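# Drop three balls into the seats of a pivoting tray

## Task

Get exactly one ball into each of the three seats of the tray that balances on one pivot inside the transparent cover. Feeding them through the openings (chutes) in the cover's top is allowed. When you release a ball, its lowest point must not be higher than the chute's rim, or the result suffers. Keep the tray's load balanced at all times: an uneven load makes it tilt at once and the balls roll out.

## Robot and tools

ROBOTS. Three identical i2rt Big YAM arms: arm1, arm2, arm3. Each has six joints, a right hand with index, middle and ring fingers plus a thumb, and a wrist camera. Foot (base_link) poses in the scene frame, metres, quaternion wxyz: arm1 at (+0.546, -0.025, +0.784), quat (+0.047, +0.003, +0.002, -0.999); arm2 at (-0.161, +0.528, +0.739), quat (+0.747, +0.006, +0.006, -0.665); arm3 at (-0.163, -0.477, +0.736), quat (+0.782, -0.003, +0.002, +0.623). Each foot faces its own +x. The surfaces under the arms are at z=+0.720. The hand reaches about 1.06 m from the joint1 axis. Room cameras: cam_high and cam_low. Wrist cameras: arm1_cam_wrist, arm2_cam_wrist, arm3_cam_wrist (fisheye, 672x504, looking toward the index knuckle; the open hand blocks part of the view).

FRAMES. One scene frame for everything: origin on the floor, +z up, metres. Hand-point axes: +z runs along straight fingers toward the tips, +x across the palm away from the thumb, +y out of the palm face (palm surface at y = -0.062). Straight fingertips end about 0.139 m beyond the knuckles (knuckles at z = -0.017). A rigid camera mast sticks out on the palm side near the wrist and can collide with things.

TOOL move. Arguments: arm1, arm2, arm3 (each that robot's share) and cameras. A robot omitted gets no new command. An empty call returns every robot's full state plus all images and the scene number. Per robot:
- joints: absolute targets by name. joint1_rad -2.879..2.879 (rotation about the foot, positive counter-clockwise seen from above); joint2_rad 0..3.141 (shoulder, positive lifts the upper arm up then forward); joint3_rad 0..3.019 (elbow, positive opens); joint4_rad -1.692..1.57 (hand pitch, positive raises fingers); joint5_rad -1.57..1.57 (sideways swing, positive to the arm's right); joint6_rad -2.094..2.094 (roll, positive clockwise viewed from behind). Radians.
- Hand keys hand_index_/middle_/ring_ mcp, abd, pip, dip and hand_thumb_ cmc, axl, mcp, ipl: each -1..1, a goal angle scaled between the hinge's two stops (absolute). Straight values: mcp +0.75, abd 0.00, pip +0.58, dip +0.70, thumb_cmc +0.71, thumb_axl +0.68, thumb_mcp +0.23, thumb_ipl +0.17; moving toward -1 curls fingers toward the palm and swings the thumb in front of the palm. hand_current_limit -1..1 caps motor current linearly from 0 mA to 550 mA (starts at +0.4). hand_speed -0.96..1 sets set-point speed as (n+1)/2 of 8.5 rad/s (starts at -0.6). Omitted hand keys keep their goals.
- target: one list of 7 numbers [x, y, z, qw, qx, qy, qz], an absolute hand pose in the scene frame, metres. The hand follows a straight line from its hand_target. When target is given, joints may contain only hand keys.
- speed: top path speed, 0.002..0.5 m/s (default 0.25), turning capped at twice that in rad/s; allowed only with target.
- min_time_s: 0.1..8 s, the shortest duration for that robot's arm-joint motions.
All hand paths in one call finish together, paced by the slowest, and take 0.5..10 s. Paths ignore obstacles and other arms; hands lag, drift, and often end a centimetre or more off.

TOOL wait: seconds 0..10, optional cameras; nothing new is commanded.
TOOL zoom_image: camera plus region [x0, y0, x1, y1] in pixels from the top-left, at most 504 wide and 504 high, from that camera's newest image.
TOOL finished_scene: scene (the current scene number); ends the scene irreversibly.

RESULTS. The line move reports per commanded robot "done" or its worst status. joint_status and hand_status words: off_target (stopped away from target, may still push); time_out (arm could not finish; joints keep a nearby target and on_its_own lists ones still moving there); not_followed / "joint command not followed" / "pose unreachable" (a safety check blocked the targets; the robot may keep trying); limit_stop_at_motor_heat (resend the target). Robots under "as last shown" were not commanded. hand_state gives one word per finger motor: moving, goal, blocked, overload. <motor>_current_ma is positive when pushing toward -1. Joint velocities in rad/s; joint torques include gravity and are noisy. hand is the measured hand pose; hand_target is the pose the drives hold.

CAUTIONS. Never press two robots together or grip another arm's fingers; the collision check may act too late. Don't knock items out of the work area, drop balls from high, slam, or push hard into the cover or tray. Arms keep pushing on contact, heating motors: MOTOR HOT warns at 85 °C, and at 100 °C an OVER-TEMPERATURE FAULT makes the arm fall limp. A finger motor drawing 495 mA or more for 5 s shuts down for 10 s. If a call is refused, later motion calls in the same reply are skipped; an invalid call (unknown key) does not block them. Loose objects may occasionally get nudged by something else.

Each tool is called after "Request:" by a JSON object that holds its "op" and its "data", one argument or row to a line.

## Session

Request:
{"op": "move", "data": {
  "cameras": ["all"]
}}

Request:
{"op": "zoom_image", "data": {
  "camera": "cam_high",
  "region": [220, 130, 450, 340]
}}

Scene clock: 0.00 s.
Joint torques (N m): no reading
Motor temperatures (°C): arm1=[25 25 25 27 23 23] | arm2=[26 26 30 26 24 24] | arm3=[27 25 26 22 26 25]
Heat: arm1: hottest joint4_rad 27 °C; arm2: hottest joint3_rad 30 °C; arm3: hottest joint1_rad 27 °C.
Joint velocities: within noise
arm1.joint_positions: joint1_rad=-0.493 joint2_rad=+0.642 joint3_rad=+1.375 joint4_rad=-1.276 joint5_rad=+0.109 joint6_rad=+1.124 hand_index_mcp=+0.753 hand_index_abd=+0.000 hand_index_pip=+0.577 hand_index_dip=+0.696 hand_middle_mcp=+0.753 hand_middle_abd=+0.000 hand_middle_pip=+0.577 hand_middle_dip=+0.696 hand_ring_mcp=+0.753 hand_ring_abd=+0.000 hand_ring_pip=+0.577 hand_ring_dip=+0.696 hand_thumb_cmc=+0.714 hand_thumb_axl=+0.677 hand_thumb_mcp=+0.226 hand_thumb_ipl=+0.168 hand_current_limit=+0.400 hand_speed=-0.600
arm1.joint_status: not commanded
arm1.hand_state: goal,goal,goal,goal,goal,goal,goal,goal,goal,goal,goal,goal,goal,goal,goal,goal
arm1.index_mcp_current_ma: 0
arm1.index_abd_current_ma: 0
arm1.index_pip_current_ma: 0
arm1.index_dip_current_ma: 0
arm1.middle_mcp_current_ma: 0
arm1.middle_abd_current_ma: 0
arm1.middle_pip_current_ma: 0
arm1.middle_dip_current_ma: 0
arm1.ring_mcp_current_ma: 0
arm1.ring_abd_current_ma: 0
arm1.ring_pip_current_ma: 0
arm1.ring_dip_current_ma: 0
arm1.thumb_cmc_current_ma: 0
arm1.thumb_axl_current_ma: 0
arm1.thumb_mcp_current_ma: 0
arm1.thumb_ipl_current_ma: 0
arm1.hand_goal_index_mcp: 0.754
arm1.hand_goal_index_abd: 0.000
arm1.hand_goal_index_pip: 0.576
arm1.hand_goal_index_dip: 0.696
arm1.hand_goal_middle_mcp: 0.754
arm1.hand_goal_middle_abd: 0.000
arm1.hand_goal_middle_pip: 0.576
arm1.hand_goal_middle_dip: 0.696
arm1.hand_goal_ring_mcp: 0.754
arm1.hand_goal_ring_abd: 0.000
arm1.hand_goal_ring_pip: 0.576
arm1.hand_goal_ring_dip: 0.696
arm1.hand_goal_thumb_cmc: 0.714
arm1.hand_goal_thumb_axl: 0.678
arm1.hand_goal_thumb_mcp: 0.226
arm1.hand_goal_thumb_ipl: 0.168
arm1.hand: x=+0.3495 y=+0.1682 z=+1.3423 quat_wxyz=(+0.426, -0.004, -0.870, -0.246) (m; scene frame)
arm1.hand_target: x=+0.3520 y=+0.1671 z=+1.3550 quat_wxyz=(+0.438, -0.005, -0.863, -0.251) (m; scene frame)
arm1.hand_status: not commanded
arm2.joint_positions: joint1_rad=-0.069 joint2_rad=+0.584 joint3_rad=+1.315 joint4_rad=-1.445 joint5_rad=+0.078 joint6_rad=+1.109 hand_index_mcp=+0.753 hand_index_abd=+0.000 hand_index_pip=+0.577 hand_index_dip=+0.696 hand_middle_mcp=+0.753 hand_middle_abd=+0.000 hand_middle_pip=+0.577 hand_middle_dip=+0.696 hand_ring_mcp=+0.753 hand_ring_abd=+0.000 hand_ring_pip=+0.577 hand_ring_dip=+0.696 hand_thumb_cmc=+0.714 hand_thumb_axl=+0.677 hand_thumb_mcp=+0.226 hand_thumb_ipl=+0.168 hand_current_limit=+0.400 hand_speed=-0.600
arm2.joint_status: not commanded
arm2.hand_state: goal,goal,goal,goal,goal,goal,goal,goal,goal,goal,goal,goal,goal,goal,goal,goal
arm2.index_mcp_current_ma: 0
arm2.index_abd_current_ma: 0
arm2.index_pip_current_ma: 0
arm2.index_dip_current_ma: 0
arm2.middle_mcp_current_ma: 0
arm2.middle_abd_current_ma: 0
arm2.middle_pip_current_ma: 0
arm2.middle_dip_current_ma: 0
arm2.ring_mcp_current_ma: 0
arm2.ring_abd_current_ma: 0
arm2.ring_pip_current_ma: 0
arm2.ring_dip_current_ma: 0
arm2.thumb_cmc_current_ma: 0
arm2.thumb_axl_current_ma: 0
arm2.thumb_mcp_current_ma: 0
arm2.thumb_ipl_current_ma: 0
arm2.hand_goal_index_mcp: 0.754
arm2.hand_goal_index_abd: 0.000
arm2.hand_goal_index_pip: 0.576
arm2.hand_goal_index_dip: 0.696
arm2.hand_goal_middle_mcp: 0.754
arm2.hand_goal_middle_abd: 0.000
arm2.hand_goal_middle_pip: 0.576
arm2.hand_goal_middle_dip: 0.696
arm2.hand_goal_ring_mcp: 0.754
arm2.hand_goal_ring_abd: 0.000
arm2.hand_goal_ring_pip: 0.576
arm2.hand_goal_ring_dip: 0.696
arm2.hand_goal_thumb_cmc: 0.714
arm2.hand_goal_thumb_axl: 0.678
arm2.hand_goal_thumb_mcp: 0.226
arm2.hand_goal_thumb_ipl: 0.168
arm2.hand: x=-0.2512 y=+0.2938 z=+1.2420 quat_wxyz=(+0.361, +0.778, -0.476, +0.193) (m; scene frame)
arm2.hand_target: x=-0.2513 y=+0.2957 z=+1.2525 quat_wxyz=(+0.370, +0.774, -0.474, +0.199) (m; scene frame)
arm2.hand_status: not commanded
arm3.joint_positions: joint1_rad=-0.699 joint2_rad=+0.641 joint3_rad=+1.442 joint4_rad=-1.289 joint5_rad=+0.073 joint6_rad=+1.018 hand_index_mcp=+0.753 hand_index_abd=+0.000 hand_index_pip=+0.577 hand_index_dip=+0.696 hand_middle_mcp=+0.753 hand_middle_abd=+0.000 hand_middle_pip=+0.577 hand_middle_dip=+0.696 hand_ring_mcp=+0.753 hand_ring_abd=+0.000 hand_ring_pip=+0.577 hand_ring_dip=+0.696 hand_thumb_cmc=+0.714 hand_thumb_axl=+0.677 hand_thumb_mcp=+0.226 hand_thumb_ipl=+0.168 hand_current_limit=+0.400 hand_speed=-0.600
arm3.joint_status: not commanded
arm3.hand_state: goal,goal,goal,goal,goal,goal,goal,goal,goal,goal,goal,goal,goal,goal,goal,goal
arm3.index_mcp_current_ma: 0
arm3.index_abd_current_ma: 0
arm3.index_pip_current_ma: 0
arm3.index_dip_current_ma: 0
arm3.middle_mcp_current_ma: 0
arm3.middle_abd_current_ma: 0
arm3.middle_pip_current_ma: 0
arm3.middle_dip_current_ma: 0
arm3.ring_mcp_current_ma: 0
arm3.ring_abd_current_ma: 0
arm3.ring_pip_current_ma: 0
arm3.ring_dip_current_ma: 0
arm3.thumb_cmc_current_ma: 0
arm3.thumb_axl_current_ma: 0
arm3.thumb_mcp_current_ma: 0
arm3.thumb_ipl_current_ma: 0
arm3.hand_goal_index_mcp: 0.754
arm3.hand_goal_index_abd: 0.000
arm3.hand_goal_index_pip: 0.576
arm3.hand_goal_index_dip: 0.696
arm3.hand_goal_middle_mcp: 0.754
arm3.hand_goal_middle_abd: 0.000
arm3.hand_goal_middle_pip: 0.576
arm3.hand_goal_middle_dip: 0.696
arm3.hand_goal_ring_mcp: 0.754
arm3.hand_goal_ring_abd: 0.000
arm3.hand_goal_ring_pip: 0.576
arm3.hand_goal_ring_dip: 0.696
arm3.hand_goal_thumb_cmc: 0.714
arm3.hand_goal_thumb_axl: 0.678
arm3.hand_goal_thumb_mcp: 0.226
arm3.hand_goal_thumb_ipl: 0.168
arm3.hand: x=+0.0947 y=-0.3996 z=+1.3301 quat_wxyz=(+0.009, +0.718, +0.470, +0.514) (m; scene frame)
arm3.hand_target: x=+0.0919 y=-0.4017 z=+1.3407 quat_wxyz=(+0.008, +0.713, +0.466, +0.524) (m; scene frame)
arm3.hand_status: not commanded
pictures: arm1_cam_wrist, arm2_cam_wrist, arm3_cam_wrist, cam_high, cam_low
camera_calibration:
arm1_cam_wrist: T_world_to_cam=[[0.65478, 0.689484, -0.309638, 0.0992034], [0.676627, -0.717285, -0.166368, 0.0579397], [-0.336806, -0.100575, -0.936187, 1.51904], [0, 0, 0, 1]] pos_world=[0.407463, 0.125938, 1.46247]
arm2_cam_wrist: T_world_to_cam=[[-0.939516, 0.266083, -0.215662, -0.016531], [0.26914, 0.962974, 0.0156278, -0.283502], [0.211835, -0.0433607, -0.976343, 1.40562], [0, 0, 0, 1]] pos_world=[-0.23699, 0.338352, 1.37323]
arm3_cam_wrist: T_world_to_cam=[[0.391013, -0.879646, -0.270798, 0.00269736], [-0.905848, -0.315715, -0.282426, 0.294029], [0.16294, 0.355734, -0.920274, 1.4764], [0, 0, 0, 1]] pos_world=[0.0247268, -0.430003, 1.44246]

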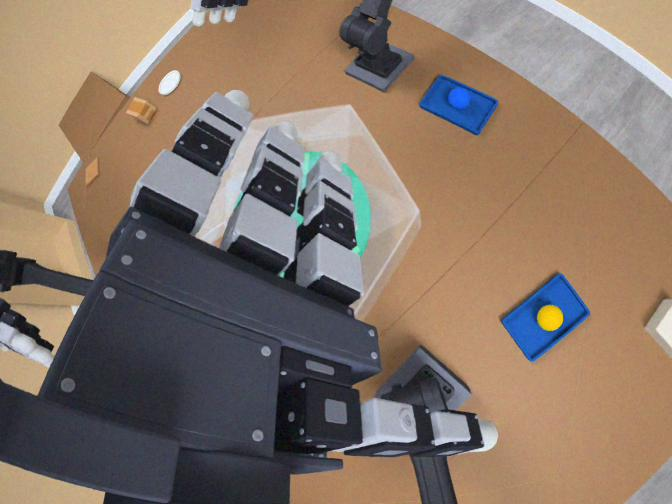

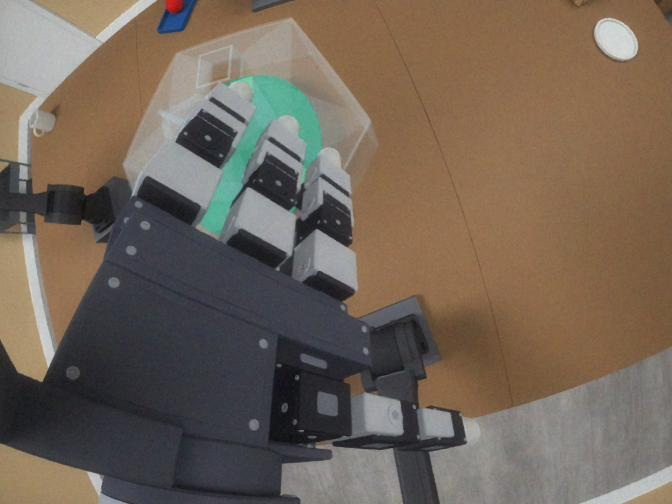

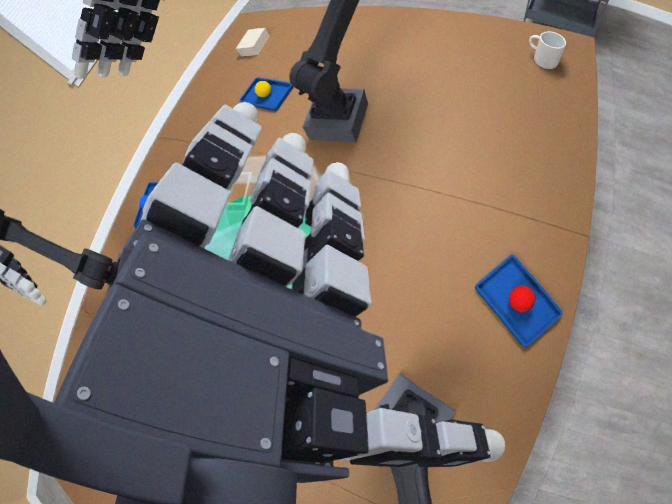

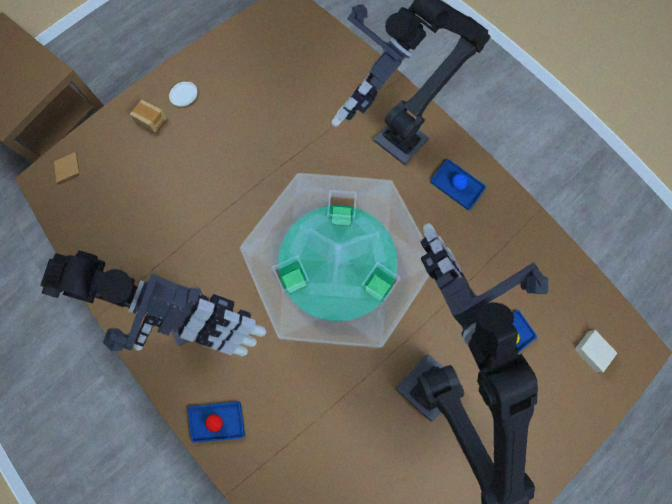

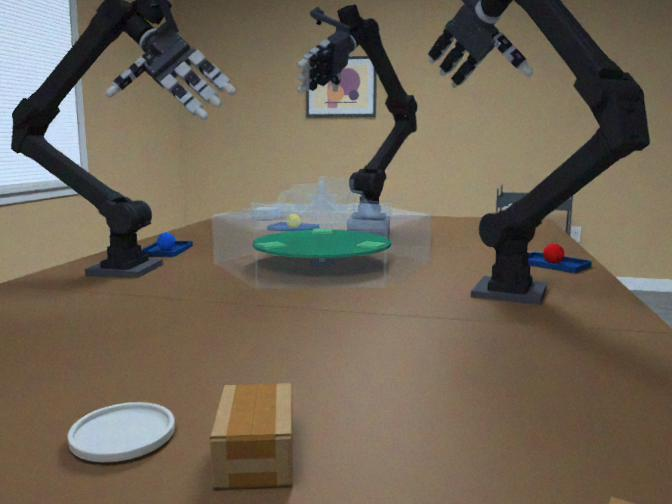

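Scaled by 2.191.

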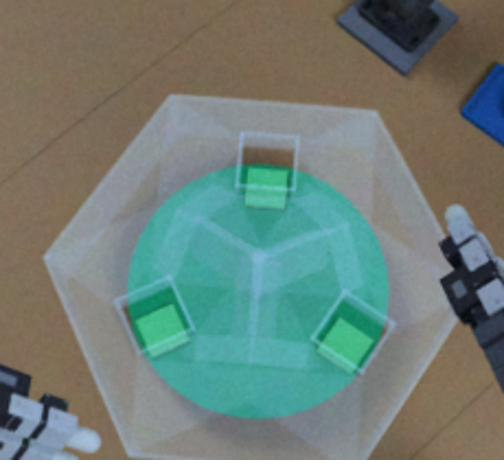

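Request:
{"op": "zoom_image", "data": {
  "camera": "cam_high",
  "region": [310, 180, 380, 250]
}}

Request:
{"op": "zoom_image", "data": {
  "camera": "cam_high",
  "region": [260, 240, 330, 310]
}}

Request:
{"op": "zoom_image", "data": {
  "camera": "cam_high",
  "region": [345, 245, 415, 315]
}}

Request:
{"op": "zoom_image", "data": {
  "camera": "cam_high",
  "region": [420, 150, 550, 360]
}}

Request:
{"op": "zoom_image", "data": {
  "camera": "cam_high",
  "region": [170, 380, 260, 460]
}}

Scaled by 7.200.

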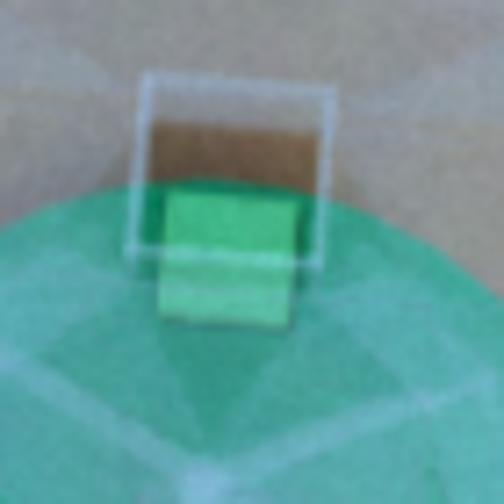

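Scaled by 7.200.

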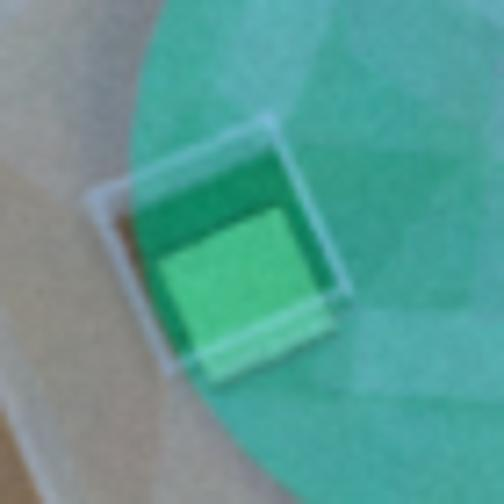

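Scaled by 7.200.

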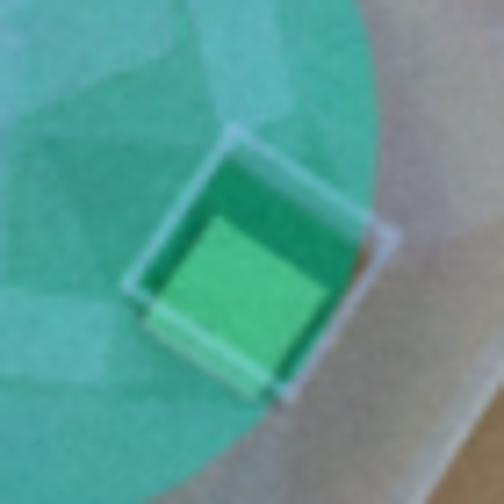

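Scaled by 2.400.

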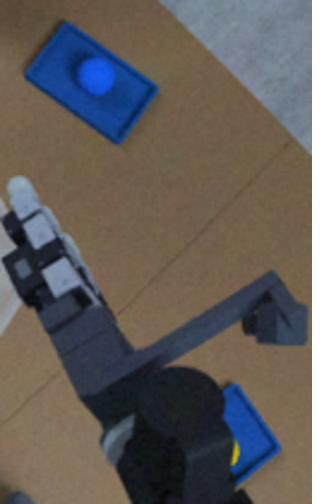

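Scaled by 5.600.

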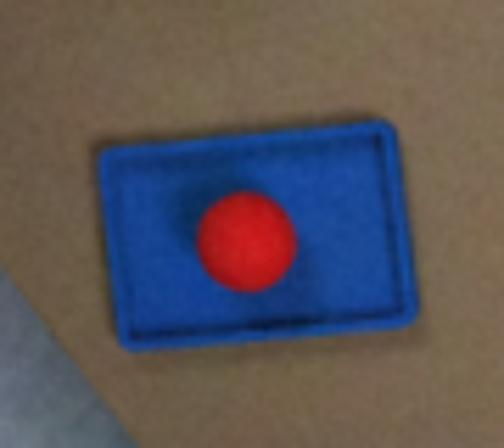

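Request:
{"op": "move", "data": {
  "arm1": {"joints": {"joint1_rad": -1.483, "joint2_rad": 1.05, "joint3_rad": 1.15, "joint4_rad": -1.65, "joint5_rad": 1.274, "joint6_rad": -1.571, "hand_index_mcp": 0.918, "hand_middle_mcp": 0.918, "hand_index_pip": -0.53, "hand_middle_pip": -0.53, "hand_index_dip": 0.67, "hand_middle_dip": 0.67, "hand_ring_mcp": 0.959, "hand_ring_pip": -0.737, "hand_ring_dip": 0.551, "hand_thumb_cmc": -0.671, "hand_thumb_mcp": -0.449, "hand_thumb_ipl": 0.87}, "min_time_s": 3.5},
  "arm2": {"joints": {"joint1_rad": 2.101, "joint2_rad": 0.95, "joint3_rad": 1.07, "joint4_rad": -1.68, "joint5_rad": 1.274, "joint6_rad": -1.571, "hand_index_mcp": 0.918, "hand_middle_mcp": 0.918, "hand_index_pip": -0.53, "hand_middle_pip": -0.53, "hand_index_dip": 0.67, "hand_middle_dip": 0.67, "hand_ring_mcp": 0.959, "hand_ring_pip": -0.737, "hand_ring_dip": 0.551, "hand_thumb_cmc": -0.671, "hand_thumb_mcp": -0.449, "hand_thumb_ipl": 0.87}, "min_time_s": 6.5},
  "arm3": {"joints": {"joint1_rad": -1.340, "joint2_rad": 1.1, "joint3_rad": 1.2, "joint4_rad": -1.6, "joint5_rad": 1.274, "joint6_rad": -1.571, "hand_index_mcp": 0.918, "hand_middle_mcp": 0.918, "hand_index_pip": -0.53, "hand_middle_pip": -0.53, "hand_index_dip": 0.67, "hand_middle_dip": 0.67, "hand_ring_mcp": 0.959, "hand_ring_pip": -0.737, "hand_ring_dip": 0.551, "hand_thumb_cmc": -0.671, "hand_thumb_mcp": -0.449, "hand_thumb_ipl": 0.87}, "min_time_s": 3.5},
  "cameras": ["cam_high"]
}}

Scene clock: 167.03 s.
Joint torques (N m): arm1=[-0.91 -3.66 8.9 -0.25 1.32 -0.27] | arm2=[-2.26 -3.31 6.38 0.21 1.25 -0.01] | arm3=[-0.56 -8.35 8.59 0.02 1.5 -0.28]
Motor temperatures (°C): arm1=[25 25 32 27 24 23] | arm2=[26 26 39 27 24 24] | arm3=[27 25 34 22 27 25]
Heat: arm1: hottest joint3_rad 32 °C; arm2: hottest joint3_rad 39 °C; arm3: hottest joint3_rad 34 °C.
move: arm1 done; arm2 done; arm3 done
Joint velocities: within noise
arm1.joint_positions: joint1_rad=-1.476 joint2_rad=+1.060 joint3_rad=+1.145 joint4_rad=-1.637 joint5_rad=+1.265 joint6_rad=-1.564 hand_index_mcp=+0.913 hand_index_abd=+0.000 hand_index_pip=-0.528 hand_index_dip=+0.673 hand_middle_mcp=+0.913 hand_middle_abd=+0.000 hand_middle_pip=-0.528 hand_middle_dip=+0.673 hand_ring_mcp=+0.955 hand_ring_abd=+0.000 hand_ring_pip=-0.733 hand_ring_dip=+0.555 hand_thumb_cmc=-0.672 hand_thumb_axl=+0.678 hand_thumb_mcp=-0.448 hand_thumb_ipl=+0.867 hand_current_limit=+0.400 hand_speed=-0.600
arm1.joint_status: all done
arm1.hand_state: goal,goal,goal,goal,goal,goal,goal,goal,goal,goal,goal,goal,goal,goal,goal,goal
arm1.index_mcp_current_ma: -14
arm1.index_abd_current_ma: 0
arm1.index_pip_current_ma: 4
arm1.index_dip_current_ma: 6
arm1.middle_mcp_current_ma: -14
arm1.middle_abd_current_ma: 0
arm1.middle_pip_current_ma: 5
arm1.middle_dip_current_ma: 6
arm1.ring_mcp_current_ma: -13
arm1.ring_abd_current_ma: 0
arm1.ring_pip_current_ma: 6
arm1.ring_dip_current_ma: 6
arm1.thumb_cmc_current_ma: -5
arm1.thumb_axl_current_ma: 0
arm1.thumb_mcp_current_ma: -1
arm1.thumb_ipl_current_ma: -10
arm1.hand_goal_index_mcp: 0.918
arm1.hand_goal_index_abd: 0.000
arm1.hand_goal_index_pip: -0.530
arm1.hand_goal_index_dip: 0.670
arm1.hand_goal_middle_mcp: 0.918
arm1.hand_goal_middle_abd: 0.000
arm1.hand_goal_middle_pip: -0.530
arm1.hand_goal_middle_dip: 0.670
arm1.hand_goal_ring_mcp: 0.960
arm1.hand_goal_ring_abd: 0.000
arm1.hand_goal_ring_pip: -0.736
arm1.hand_goal_ring_dip: 0.552
arm1.hand_goal_thumb_cmc: -0.670
arm1.hand_goal_thumb_axl: 0.678
arm1.hand_goal_thumb_mcp: -0.448
arm1.hand_goal_thumb_ipl: 0.870
arm1.hand: x=+0.6251 y=+0.2984 z=+1.1053 quat_wxyz=(-0.464, +0.614, -0.520, +0.370) (m; scene frame)
arm1.hand_target: x=+0.6288 y=+0.2953 z=+1.1066 quat_wxyz=(-0.459, +0.618, -0.512, +0.381) (m; scene frame)
arm1.hand_status: not commanded
arm2.joint_positions: joint1_rad=+2.087 joint2_rad=+0.955 joint3_rad=+1.083 joint4_rad=-1.667 joint5_rad=+1.266 joint6_rad=-1.568 hand_index_mcp=+0.913 hand_index_abd=+0.000 hand_index_pip=-0.528 hand_index_dip=+0.673 hand_middle_mcp=+0.912 hand_middle_abd=+0.000 hand_middle_pip=-0.528 hand_middle_dip=+0.673 hand_ring_mcp=+0.954 hand_ring_abd=+0.000 hand_ring_pip=-0.734 hand_ring_dip=+0.555 hand_thumb_cmc=-0.673 hand_thumb_axl=+0.678 hand_thumb_mcp=-0.448 hand_thumb_ipl=+0.867 hand_current_limit=+0.400 hand_speed=-0.600
arm2.joint_status: all done
arm2.hand_state: goal,goal,goal,goal,goal,goal,goal,goal,goal,goal,goal,goal,goal,goal,goal,goal
arm2.index_mcp_current_ma: -6
arm2.index_abd_current_ma: 0
arm2.index_pip_current_ma: 1
arm2.index_dip_current_ma: 2
arm2.middle_mcp_current_ma: -6
arm2.middle_abd_current_ma: 0
arm2.middle_pip_current_ma: 1
arm2.middle_dip_current_ma: 2
arm2.ring_mcp_current_ma: -7
arm2.ring_abd_current_ma: 0
arm2.ring_pip_current_ma: 2
arm2.ring_dip_current_ma: 3
arm2.thumb_cmc_current_ma: -2
arm2.thumb_axl_current_ma: 0
arm2.thumb_mcp_current_ma: 0
arm2.thumb_ipl_current_ma: -3
arm2.hand_goal_index_mcp: 0.918
arm2.hand_goal_index_abd: 0.000
arm2.hand_goal_index_pip: -0.530
arm2.hand_goal_index_dip: 0.670
arm2.hand_goal_middle_mcp: 0.918
arm2.hand_goal_middle_abd: 0.000
arm2.hand_goal_middle_pip: -0.530
arm2.hand_goal_middle_dip: 0.670
arm2.hand_goal_ring_mcp: 0.960
arm2.hand_goal_ring_abd: 0.000
arm2.hand_goal_ring_pip: -0.736
arm2.hand_goal_ring_dip: 0.552
arm2.hand_goal_thumb_cmc: -0.670
arm2.hand_goal_thumb_axl: 0.678
arm2.hand_goal_thumb_mcp: -0.448
arm2.hand_goal_thumb_ipl: 0.870
arm2.hand: x=+0.1370 y=+0.5664 z=+1.0612 quat_wxyz=(+0.199, -0.239, +0.774, -0.551) (m; scene frame)
arm2.hand_target: x=+0.1341 y=+0.5644 z=+1.0545 quat_wxyz=(+0.184, -0.254, +0.768, -0.559) (m; scene frame)
arm2.hand_status: not commanded
arm3.joint_positions: joint1_rad=-1.319 joint2_rad=+1.108 joint3_rad=+1.213 joint4_rad=-1.584 joint5_rad=+1.265 joint6_rad=-1.560 hand_index_mcp=+0.912 hand_index_abd=+0.000 hand_index_pip=-0.528 hand_index_dip=+0.673 hand_middle_mcp=+0.912 hand_middle_abd=+0.000 hand_middle_pip=-0.528 hand_middle_dip=+0.673 hand_ring_mcp=+0.954 hand_ring_abd=+0.000 hand_ring_pip=-0.733 hand_ring_dip=+0.555 hand_thumb_cmc=-0.673 hand_thumb_axl=+0.678 hand_thumb_mcp=-0.448 hand_thumb_ipl=+0.867 hand_current_limit=+0.400 hand_speed=-0.600
arm3.joint_status: all done
arm3.hand_state: goal,goal,goal,goal,goal,goal,goal,goal,goal,goal,goal,goal,goal,goal,goal,goal
arm3.index_mcp_current_ma: -2
arm3.index_abd_current_ma: 0
arm3.index_pip_current_ma: 0
arm3.index_dip_current_ma: 0
arm3.middle_mcp_current_ma: -2
arm3.middle_abd_current_ma: 0
arm3.middle_pip_current_ma: 0
arm3.middle_dip_current_ma: 1
arm3.ring_mcp_current_ma: -2
arm3.ring_abd_current_ma: 0
arm3.ring_pip_current_ma: 0
arm3.ring_dip_current_ma: 1
arm3.thumb_cmc_current_ma: -1
arm3.thumb_axl_current_ma: 0
arm3.thumb_mcp_current_ma: 0
arm3.thumb_ipl_current_ma: -1
arm3.hand_goal_index_mcp: 0.918
arm3.hand_goal_index_abd: 0.000
arm3.hand_goal_index_pip: -0.530
arm3.hand_goal_index_dip: 0.670
arm3.hand_goal_middle_mcp: 0.918
arm3.hand_goal_middle_abd: 0.000
arm3.hand_goal_middle_pip: -0.530
arm3.hand_goal_middle_dip: 0.670
arm3.hand_goal_ring_mcp: 0.960
arm3.hand_goal_ring_abd: 0.000
arm3.hand_goal_ring_pip: -0.736
arm3.hand_goal_ring_dip: 0.552
arm3.hand_goal_thumb_cmc: -0.670
arm3.hand_goal_thumb_axl: 0.678
arm3.hand_goal_thumb_mcp: -0.448
arm3.hand_goal_thumb_ipl: 0.870
arm3.hand: x=+0.1764 y=-0.6057 z=+1.0728 quat_wxyz=(+0.048, +0.020, +0.804, -0.592) (m; scene frame)
arm3.hand_target: x=+0.1696 y=-0.6093 z=+1.0657 quat_wxyz=(+0.026, +0.005, +0.802, -0.597) (m; scene frame)
arm3.hand_status: not commanded
pictures: cam_high

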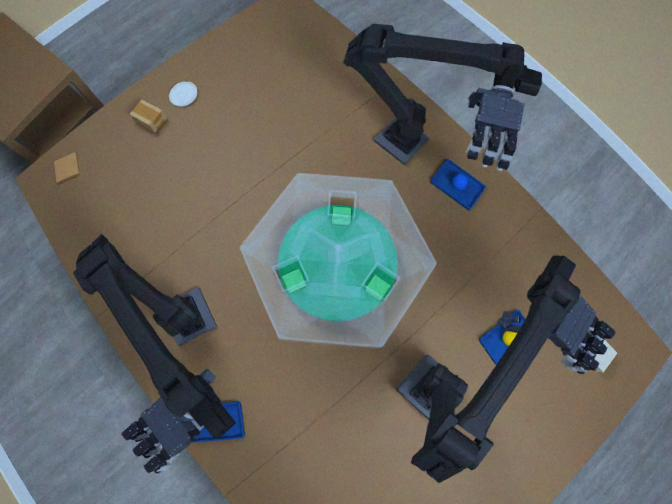

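Request:
{"op": "move", "data": {
  "arm1": {"target": [0.618,0.305,0.825,0.45932,-0.62072,0.51077,-0.37796], "speed": 0.14},
  "arm2": {"target": [0.1185,0.571,0.825,0.18874,-0.25506,0.76231,-0.56409], "speed": 0.14},
  "arm3": {"target": [0.178,-0.6095,0.825,0.00156,-0.00211,0.80385,-0.59483], "speed": 0.14},
  "cameras": ["arm1_cam_wrist", "arm2_cam_wrist", "arm3_cam_wrist"]
}}

Scene clock: 184.20 s.
Joint torques (N m): arm1=[0.15 -5.54 6.12 0.65 0.98 0.06] | arm2=[-1.85 -4.25 5.33 0.84 1.26 0.27] | arm3=[-0.44 -9.88 7.01 0.98 1.14 0.11]
Motor temperatures (°C): arm1=[25 25 32 27 26 23] | arm2=[26 26 38 27 26 24] | arm3=[27 25 34 22 29 25]
Heat: arm1: hottest joint3_rad 32 °C; arm2: hottest joint3_rad 38 °C; arm3: hottest joint3_rad 34 °C.
move: arm1 off_target; arm2 done; arm3 done
Joint velocities: within noise
arm1.joint_positions: joint1_rad=-1.460 joint2_rad=+1.381 joint3_rad=+0.601 joint4_rad=-0.885 joint5_rad=+1.268 joint6_rad=-1.507 hand_index_mcp=+0.912 hand_index_abd=+0.000 hand_index_pip=-0.528 hand_index_dip=+0.673 hand_middle_mcp=+0.912 hand_middle_abd=+0.000 hand_middle_pip=-0.528 hand_middle_dip=+0.673 hand_ring_mcp=+0.955 hand_ring_abd=+0.000 hand_ring_pip=-0.733 hand_ring_dip=+0.555 hand_thumb_cmc=-0.671 hand_thumb_axl=+0.678 hand_thumb_mcp=-0.448 hand_thumb_ipl=+0.867 hand_current_limit=+0.400 hand_speed=-0.600
arm1.joint_status: not commanded
arm1.hand_state: goal,goal,goal,goal,goal,goal,goal,goal,goal,goal,goal,goal,goal,goal,goal,goal
arm1.index_mcp_current_ma: -16
arm1.index_abd_current_ma: 0
arm1.index_pip_current_ma: 4
arm1.index_dip_current_ma: 6
arm1.middle_mcp_current_ma: -16
arm1.middle_abd_current_ma: 0
arm1.middle_pip_current_ma: 4
arm1.middle_dip_current_ma: 6
arm1.ring_mcp_current_ma: -14
arm1.ring_abd_current_ma: 0
arm1.ring_pip_current_ma: 6
arm1.ring_dip_current_ma: 6
arm1.thumb_cmc_current_ma: -3
arm1.thumb_axl_current_ma: 0
arm1.thumb_mcp_current_ma: 0
arm1.thumb_ipl_current_ma: -10
arm1.hand_goal_index_mcp: 0.918
arm1.hand_goal_index_abd: 0.000
arm1.hand_goal_index_pip: -0.530
arm1.hand_goal_index_dip: 0.670
arm1.hand_goal_middle_mcp: 0.918
arm1.hand_goal_middle_abd: 0.000
arm1.hand_goal_middle_pip: -0.530
arm1.hand_goal_middle_dip: 0.670
arm1.hand_goal_ring_mcp: 0.960
arm1.hand_goal_ring_abd: 0.000
arm1.hand_goal_ring_pip: -0.736
arm1.hand_goal_ring_dip: 0.552
arm1.hand_goal_thumb_cmc: -0.670
arm1.hand_goal_thumb_axl: 0.678
arm1.hand_goal_thumb_mcp: -0.448
arm1.hand_goal_thumb_ipl: 0.870
arm1.hand: x=+0.6238 y=+0.2942 z=+0.8249 quat_wxyz=(-0.450, +0.624, -0.506, +0.390) (m; scene frame)
arm1.hand_target: x=+0.6189 y=+0.3010 z=+0.8270 quat_wxyz=(-0.460, +0.620, -0.512, +0.377) (m; scene frame)
arm1.hand_status: off_target (0.012 m and 1.8 deg from the pose sent, 0.280 m and 1.7 deg at the start)
arm2.joint_positions: joint1_rad=+2.138 joint2_rad=+1.126 joint3_rad=+0.548 joint4_rad=-1.167 joint5_rad=+1.276 joint6_rad=-1.411 hand_index_mcp=+0.912 hand_index_abd=+0.000 hand_index_pip=-0.528 hand_index_dip=+0.673 hand_middle_mcp=+0.912 hand_middle_abd=+0.000 hand_middle_pip=-0.528 hand_middle_dip=+0.673 hand_ring_mcp=+0.954 hand_ring_abd=+0.000 hand_ring_pip=-0.734 hand_ring_dip=+0.555 hand_thumb_cmc=-0.672 hand_thumb_axl=+0.678 hand_thumb_mcp=-0.448 hand_thumb_ipl=+0.867 hand_current_limit=+0.400 hand_speed=-0.600
arm2.joint_status: not commanded
arm2.hand_state: goal,goal,goal,goal,goal,goal,goal,goal,goal,goal,goal,goal,goal,goal,goal,goal
arm2.index_mcp_current_ma: -6
arm2.index_abd_current_ma: 0
arm2.index_pip_current_ma: 1
arm2.index_dip_current_ma: 2
arm2.middle_mcp_current_ma: -7
arm2.middle_abd_current_ma: 0
arm2.middle_pip_current_ma: 1
arm2.middle_dip_current_ma: 2
arm2.ring_mcp_current_ma: -7
arm2.ring_abd_current_ma: 0
arm2.ring_pip_current_ma: 2
arm2.ring_dip_current_ma: 3
arm2.thumb_cmc_current_ma: -1
arm2.thumb_axl_current_ma: 0
arm2.thumb_mcp_current_ma: 0
arm2.thumb_ipl_current_ma: -3
arm2.hand_goal_index_mcp: 0.918
arm2.hand_goal_index_abd: 0.000
arm2.hand_goal_index_pip: -0.530
arm2.hand_goal_index_dip: 0.670
arm2.hand_goal_middle_mcp: 0.918
arm2.hand_goal_middle_abd: 0.000
arm2.hand_goal_middle_pip: -0.530
arm2.hand_goal_middle_dip: 0.670
arm2.hand_goal_ring_mcp: 0.960
arm2.hand_goal_ring_abd: 0.000
arm2.hand_goal_ring_pip: -0.736
arm2.hand_goal_ring_dip: 0.552
arm2.hand_goal_thumb_cmc: -0.670
arm2.hand_goal_thumb_axl: 0.678
arm2.hand_goal_thumb_mcp: -0.448
arm2.hand_goal_thumb_ipl: 0.870
arm2.hand: x=+0.1156 y=+0.5666 z=+0.8284 quat_wxyz=(+0.181, -0.255, +0.764, -0.564) (m; scene frame)
arm2.hand_target: x=+0.1158 y=+0.5676 z=+0.8260 quat_wxyz=(+0.187, -0.253, +0.763, -0.565) (m; scene frame)
arm2.hand_status: done (0.006 m and 0.9 deg from the pose sent, 0.237 m and 3.0 deg at the start)
arm3.joint_positions: joint1_rad=-1.319 joint2_rad=+1.347 joint3_rad=+0.751 joint4_rad=-1.036 joint5_rad=+1.268 joint6_rad=-1.525 hand_index_mcp=+0.912 hand_index_abd=+0.000 hand_index_pip=-0.528 hand_index_dip=+0.673 hand_middle_mcp=+0.911 hand_middle_abd=+0.000 hand_middle_pip=-0.528 hand_middle_dip=+0.673 hand_ring_mcp=+0.954 hand_ring_abd=+0.000 hand_ring_pip=-0.733 hand_ring_dip=+0.555 hand_thumb_cmc=-0.672 hand_thumb_axl=+0.678 hand_thumb_mcp=-0.448 hand_thumb_ipl=+0.867 hand_current_limit=+0.400 hand_speed=-0.600
arm3.joint_status: not commanded
arm3.hand_state: goal,goal,goal,goal,goal,goal,goal,goal,goal,goal,goal,goal,goal,goal,goal,goal
arm3.index_mcp_current_ma: -2
arm3.index_abd_current_ma: 0
arm3.index_pip_current_ma: 0
arm3.index_dip_current_ma: 0
arm3.middle_mcp_current_ma: -2
arm3.middle_abd_current_ma: 0
arm3.middle_pip_current_ma: 0
arm3.middle_dip_current_ma: 1
arm3.ring_mcp_current_ma: -2
arm3.ring_abd_current_ma: 0
arm3.ring_pip_current_ma: 0
arm3.ring_dip_current_ma: 1
arm3.thumb_cmc_current_ma: 0
arm3.thumb_axl_current_ma: 0
arm3.thumb_mcp_current_ma: 0
arm3.thumb_ipl_current_ma: -1
arm3.hand_goal_index_mcp: 0.918
arm3.hand_goal_index_abd: 0.000
arm3.hand_goal_index_pip: -0.530
arm3.hand_goal_index_dip: 0.670
arm3.hand_goal_middle_mcp: 0.918
arm3.hand_goal_middle_abd: 0.000
arm3.hand_goal_middle_pip: -0.530
arm3.hand_goal_middle_dip: 0.670
arm3.hand_goal_ring_mcp: 0.960
arm3.hand_goal_ring_abd: 0.000
arm3.hand_goal_ring_pip: -0.736
arm3.hand_goal_ring_dip: 0.552
arm3.hand_goal_thumb_cmc: -0.670
arm3.hand_goal_thumb_axl: 0.678
arm3.hand_goal_thumb_mcp: -0.448
arm3.hand_goal_thumb_ipl: 0.870
arm3.hand: x=+0.1746 y=-0.6081 z=+0.8305 quat_wxyz=(-0.003, -0.011, +0.803, -0.595) (m; scene frame)
arm3.hand_target: x=+0.1742 y=-0.6097 z=+0.8262 quat_wxyz=(+0.001, -0.002, +0.804, -0.595) (m; scene frame)
arm3.hand_status: done (0.007 m and 1.1 deg from the pose sent, 0.248 m and 5.9 deg at the start)
pictures: arm1_cam_wrist, arm2_cam_wrist, arm3_cam_wrist
camera_calibration:
arm1_cam_wrist: T_world_to_cam=[[-0.343967, 0.71778, -0.605375, 0.531241], [-0.602637, 0.325662, 0.728542, -0.370384], [0.72008, 0.615416, 0.320544, -0.766865], [0, 0, 0, 1]] pos_world=[0.511727, 0.211247, 0.837254]
arm2_cam_wrist: T_world_to_cam=[[0.46441, 0.608631, -0.643344, 0.164257], [0.033333, 0.713906, 0.699447, -1.03657], [0.884993, -0.346275, 0.311258, -0.0369025], [0, 0, 0, 1]] pos_world=[-0.00907202, 0.627263, 0.842185]
arm3_cam_wrist: T_world_to_cam=[[0.773877, 0.184084, -0.605993, 0.511201], [0.455873, 0.50231, 0.734755, -0.425604], [0.439653, -0.844866, 0.304807, -0.718069], [0, 0, 0, 1]] pos_world=[0.114116, -0.48699, 0.841372]

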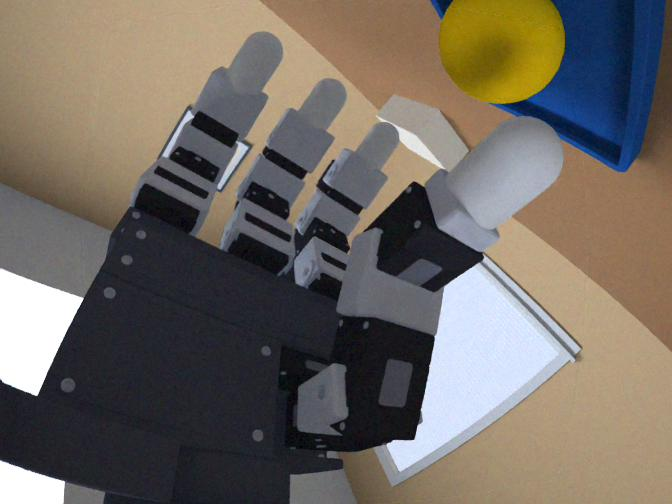

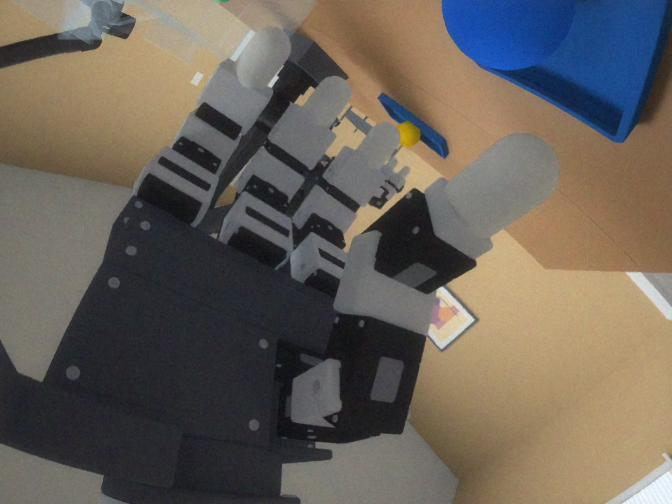

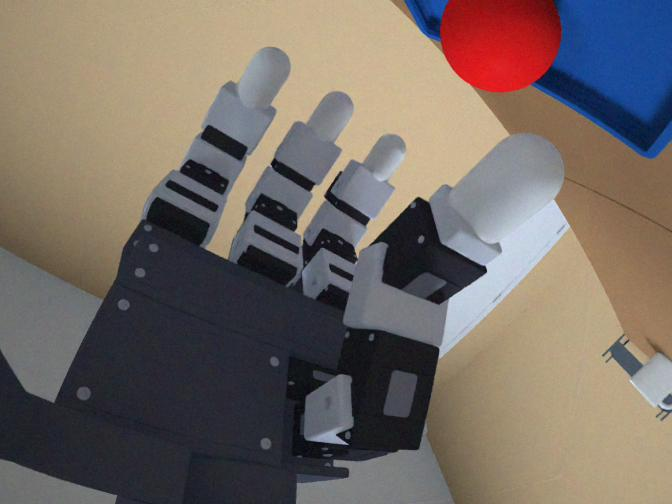

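Request:
{"op": "move", "data": {
  "arm1": {"target": [0.618,0.314,0.795,0.45932,-0.62072,0.51077,-0.37796], "speed": 0.08},
  "arm2": {"target": [0.1155,0.566,0.79,0.18874,-0.25506,0.76231,-0.56409], "speed": 0.08},
  "arm3": {"target": [0.181,-0.620,0.79,0.00156,-0.00211,0.80385,-0.59483], "speed": 0.08},
  "cameras": ["arm1_cam_wrist", "arm2_cam_wrist", "arm3_cam_wrist", "cam_high"]
}}

Scene clock: 223.00 s.
Joint torques (N m): arm1=[-0.5 -6.01 5.37 0.64 0.99 -0.16] | arm2=[-2.43 -4.48 4.67 0.92 1.27 -0.02] | arm3=[-0.79 -10.29 6.3 1.2 1.1 -0.31]
Motor temperatures (°C): arm1=[25 26 30 27 26 23] | arm2=[26 26 35 26 27 24] | arm3=[27 26 32 22 29 25]
Heat: arm1: hottest joint3_rad 30 °C; arm2: hottest joint3_rad 35 °C; arm3: hottest joint3_rad 32 °C.
move: arm1 done; arm2 done; arm3 done
Joint velocities: within noise
arm1.joint_positions: joint1_rad=-1.460 joint2_rad=+1.493 joint3_rad=+0.601 joint4_rad=-0.751 joint5_rad=+1.268 joint6_rad=-1.507 hand_index_mcp=+0.912 hand_index_abd=+0.000 hand_index_pip=-0.528 hand_index_dip=+0.673 hand_middle_mcp=+0.912 hand_middle_abd=+0.000 hand_middle_pip=-0.528 hand_middle_dip=+0.673 hand_ring_mcp=+0.955 hand_ring_abd=+0.000 hand_ring_pip=-0.733 hand_ring_dip=+0.555 hand_thumb_cmc=-0.671 hand_thumb_axl=+0.678 hand_thumb_mcp=-0.448 hand_thumb_ipl=+0.867 hand_current_limit=+0.400 hand_speed=-0.600
arm1.joint_status: not commanded
arm1.hand_state: goal,goal,goal,goal,goal,goal,goal,goal,goal,goal,goal,goal,goal,goal,goal,goal
arm1.index_mcp_current_ma: -16
arm1.index_abd_current_ma: 0
arm1.index_pip_current_ma: 4
arm1.index_dip_current_ma: 6
arm1.middle_mcp_current_ma: -16
arm1.middle_abd_current_ma: 0
arm1.middle_pip_current_ma: 4
arm1.middle_dip_current_ma: 6
arm1.ring_mcp_current_ma: -14
arm1.ring_abd_current_ma: 0
arm1.ring_pip_current_ma: 6
arm1.ring_dip_current_ma: 6
arm1.thumb_cmc_current_ma: -3
arm1.thumb_axl_current_ma: 0
arm1.thumb_mcp_current_ma: 0
arm1.thumb_ipl_current_ma: -10
arm1.hand_goal_index_mcp: 0.918
arm1.hand_goal_index_abd: 0.000
arm1.hand_goal_index_pip: -0.530
arm1.hand_goal_index_dip: 0.670
arm1.hand_goal_middle_mcp: 0.918
arm1.hand_goal_middle_abd: 0.000
arm1.hand_goal_middle_pip: -0.530
arm1.hand_goal_middle_dip: 0.670
arm1.hand_goal_ring_mcp: 0.960
arm1.hand_goal_ring_abd: 0.000
arm1.hand_goal_ring_pip: -0.736
arm1.hand_goal_ring_dip: 0.552
arm1.hand_goal_thumb_cmc: -0.670
arm1.hand_goal_thumb_axl: 0.678
arm1.hand_goal_thumb_mcp: -0.448
arm1.hand_goal_thumb_ipl: 0.870
arm1.hand: x=+0.6207 y=+0.3097 z=+0.7946 quat_wxyz=(-0.456, +0.620, -0.511, +0.383) (m; scene frame)
arm1.hand_target: x=+0.6180 y=+0.3134 z=+0.7947 quat_wxyz=(-0.459, +0.621, -0.510, +0.378) (m; scene frame)
arm1.hand_status: done (0.005 m and 0.7 deg from the pose sent, 0.036 m and 1.8 deg at the start)
arm2.joint_positions: joint1_rad=+2.138 joint2_rad=+1.195 joint3_rad=+0.483 joint4_rad=-0.992 joint5_rad=+1.278 joint6_rad=-1.426 hand_index_mcp=+0.912 hand_index_abd=+0.000 hand_index_pip=-0.528 hand_index_dip=+0.673 hand_middle_mcp=+0.912 hand_middle_abd=+0.000 hand_middle_pip=-0.528 hand_middle_dip=+0.673 hand_ring_mcp=+0.954 hand_ring_abd=+0.000 hand_ring_pip=-0.734 hand_ring_dip=+0.555 hand_thumb_cmc=-0.672 hand_thumb_axl=+0.678 hand_thumb_mcp=-0.448 hand_thumb_ipl=+0.867 hand_current_limit=+0.400 hand_speed=-0.600
arm2.joint_status: not commanded
arm2.hand_state: goal,goal,goal,goal,goal,goal,goal,goal,goal,goal,goal,goal,goal,goal,goal,goal
arm2.index_mcp_current_ma: -6
arm2.index_abd_current_ma: 0
arm2.index_pip_current_ma: 1
arm2.index_dip_current_ma: 2
arm2.middle_mcp_current_ma: -7
arm2.middle_abd_current_ma: 0
arm2.middle_pip_current_ma: 1
arm2.middle_dip_current_ma: 2
arm2.ring_mcp_current_ma: -7
arm2.ring_abd_current_ma: 0
arm2.ring_pip_current_ma: 2
arm2.ring_dip_current_ma: 3
arm2.thumb_cmc_current_ma: -1
arm2.thumb_axl_current_ma: 0
arm2.thumb_mcp_current_ma: 0
arm2.thumb_ipl_current_ma: -3
arm2.hand_goal_index_mcp: 0.918
arm2.hand_goal_index_abd: 0.000
arm2.hand_goal_index_pip: -0.530
arm2.hand_goal_index_dip: 0.670
arm2.hand_goal_middle_mcp: 0.918
arm2.hand_goal_middle_abd: 0.000
arm2.hand_goal_middle_pip: -0.530
arm2.hand_goal_middle_dip: 0.670
arm2.hand_goal_ring_mcp: 0.960
arm2.hand_goal_ring_abd: 0.000
arm2.hand_goal_ring_pip: -0.736
arm2.hand_goal_ring_dip: 0.552
arm2.hand_goal_thumb_cmc: -0.670
arm2.hand_goal_thumb_axl: 0.678
arm2.hand_goal_thumb_mcp: -0.448
arm2.hand_goal_thumb_ipl: 0.870
arm2.hand: x=+0.1175 y=+0.5687 z=+0.7939 quat_wxyz=(+0.192, -0.249, +0.766, -0.560) (m; scene frame)
arm2.hand_target: x=+0.1150 y=+0.5656 z=+0.7904 quat_wxyz=(+0.188, -0.255, +0.762, -0.564) (m; scene frame)
arm2.hand_status: done (0.005 m and 1.0 deg from the pose sent, 0.038 m and 0.9 deg at the start)
arm3.joint_positions: joint1_rad=-1.343 joint2_rad=+1.416 joint3_rad=+0.704 joint4_rad=-0.815 joint5_rad=+1.268 joint6_rad=-1.592 hand_index_mcp=+0.912 hand_index_abd=+0.000 hand_index_pip=-0.528 hand_index_dip=+0.673 hand_middle_mcp=+0.911 hand_middle_abd=+0.000 hand_middle_pip=-0.528 hand_middle_dip=+0.673 hand_ring_mcp=+0.954 hand_ring_abd=+0.000 hand_ring_pip=-0.733 hand_ring_dip=+0.555 hand_thumb_cmc=-0.672 hand_thumb_axl=+0.678 hand_thumb_mcp=-0.448 hand_thumb_ipl=+0.867 hand_current_limit=+0.400 hand_speed=-0.600
arm3.joint_status: not commanded
arm3.hand_state: goal,goal,goal,goal,goal,goal,goal,goal,goal,goal,goal,goal,goal,goal,goal,goal
arm3.index_mcp_current_ma: -2
arm3.index_abd_current_ma: 0
arm3.index_pip_current_ma: 0
arm3.index_dip_current_ma: 0
arm3.middle_mcp_current_ma: -2
arm3.middle_abd_current_ma: 0
arm3.middle_pip_current_ma: 0
arm3.middle_dip_current_ma: 1
arm3.ring_mcp_current_ma: -2
arm3.ring_abd_current_ma: 0
arm3.ring_pip_current_ma: 0
arm3.ring_dip_current_ma: 1
arm3.thumb_cmc_current_ma: 0
arm3.thumb_axl_current_ma: 0
arm3.thumb_mcp_current_ma: 0
arm3.thumb_ipl_current_ma: -1
arm3.hand_goal_index_mcp: 0.918
arm3.hand_goal_index_abd: 0.000
arm3.hand_goal_index_pip: -0.530
arm3.hand_goal_index_dip: 0.670
arm3.hand_goal_middle_mcp: 0.918
arm3.hand_goal_middle_abd: 0.000
arm3.hand_goal_middle_pip: -0.530
arm3.hand_goal_middle_dip: 0.670
arm3.hand_goal_ring_mcp: 0.960
arm3.hand_goal_ring_abd: 0.000
arm3.hand_goal_ring_pip: -0.736
arm3.hand_goal_ring_dip: 0.552
arm3.hand_goal_thumb_cmc: -0.670
arm3.hand_goal_thumb_axl: 0.678
arm3.hand_goal_thumb_mcp: -0.448
arm3.hand_goal_thumb_ipl: 0.870
arm3.hand: x=+0.1866 y=-0.6161 z=+0.7963 quat_wxyz=(+0.012, +0.003, +0.804, -0.595) (m; scene frame)
arm3.hand_target: x=+0.1800 y=-0.6196 z=+0.7901 quat_wxyz=(+0.001, -0.002, +0.804, -0.595) (m; scene frame)
arm3.hand_status: done (0.009 m and 1.3 deg from the pose sent, 0.043 m and 1.1 deg at the start)
pictures: arm1_cam_wrist, arm2_cam_wrist, arm3_cam_wrist, cam_high
camera_calibration:
arm1_cam_wrist: T_world_to_cam=[[-0.346705, 0.730266, -0.588648, 0.485201], [-0.599421, 0.310202, 0.737881, -0.359874], [0.72145, 0.608675, 0.330189, -0.770969], [0, 0, 0, 1]] pos_world=[0.508721, 0.226578, 0.805723]
arm2_cam_wrist: T_world_to_cam=[[0.475306, 0.620911, -0.623341, 0.115729], [0.0153004, 0.702546, 0.711474, -1.01497], [0.879688, -0.347705, 0.324424, -0.0361273], [0, 0, 0, 1]] pos_world=[-0.00769622, 0.628644, 0.805983]
arm3_cam_wrist: T_world_to_cam=[[0.798226, 0.181287, -0.574431, 0.45131], [0.428258, 0.49982, 0.752845, -0.412719], [0.423593, -0.846945, 0.321331, -0.731063], [0, 0, 0, 1]] pos_world=[0.126176, -0.494702, 0.804873]

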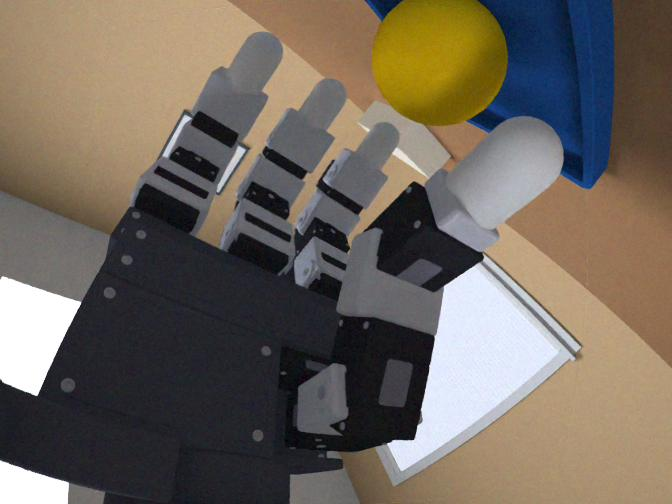

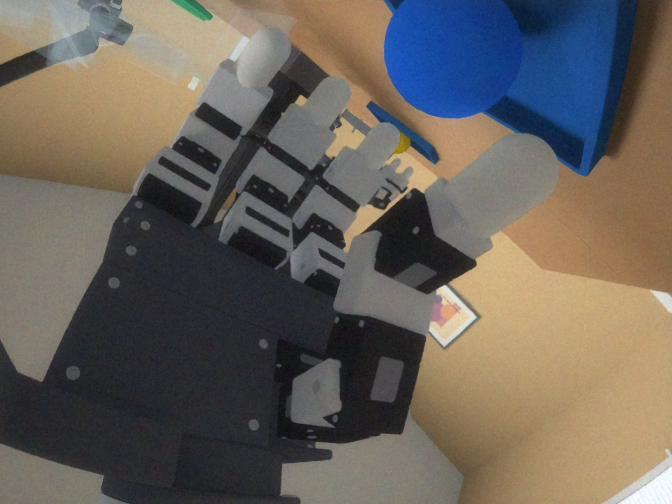

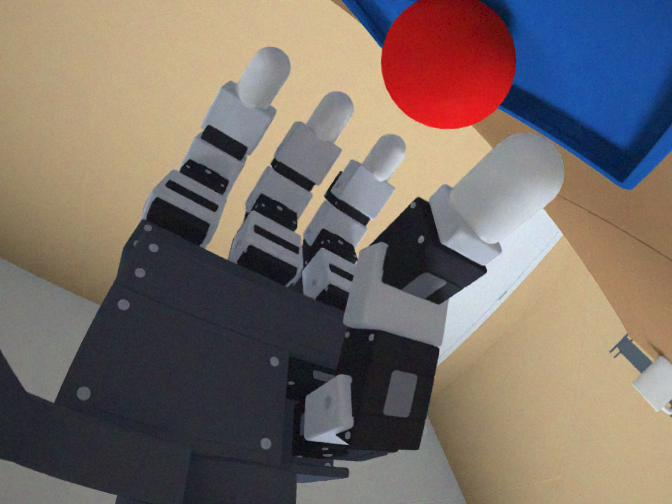

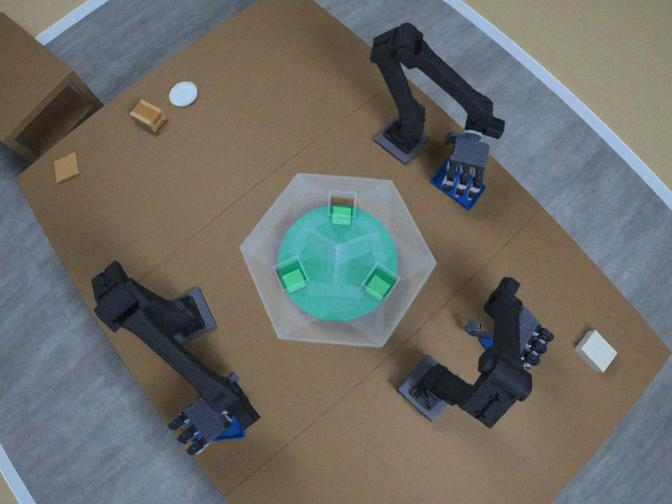

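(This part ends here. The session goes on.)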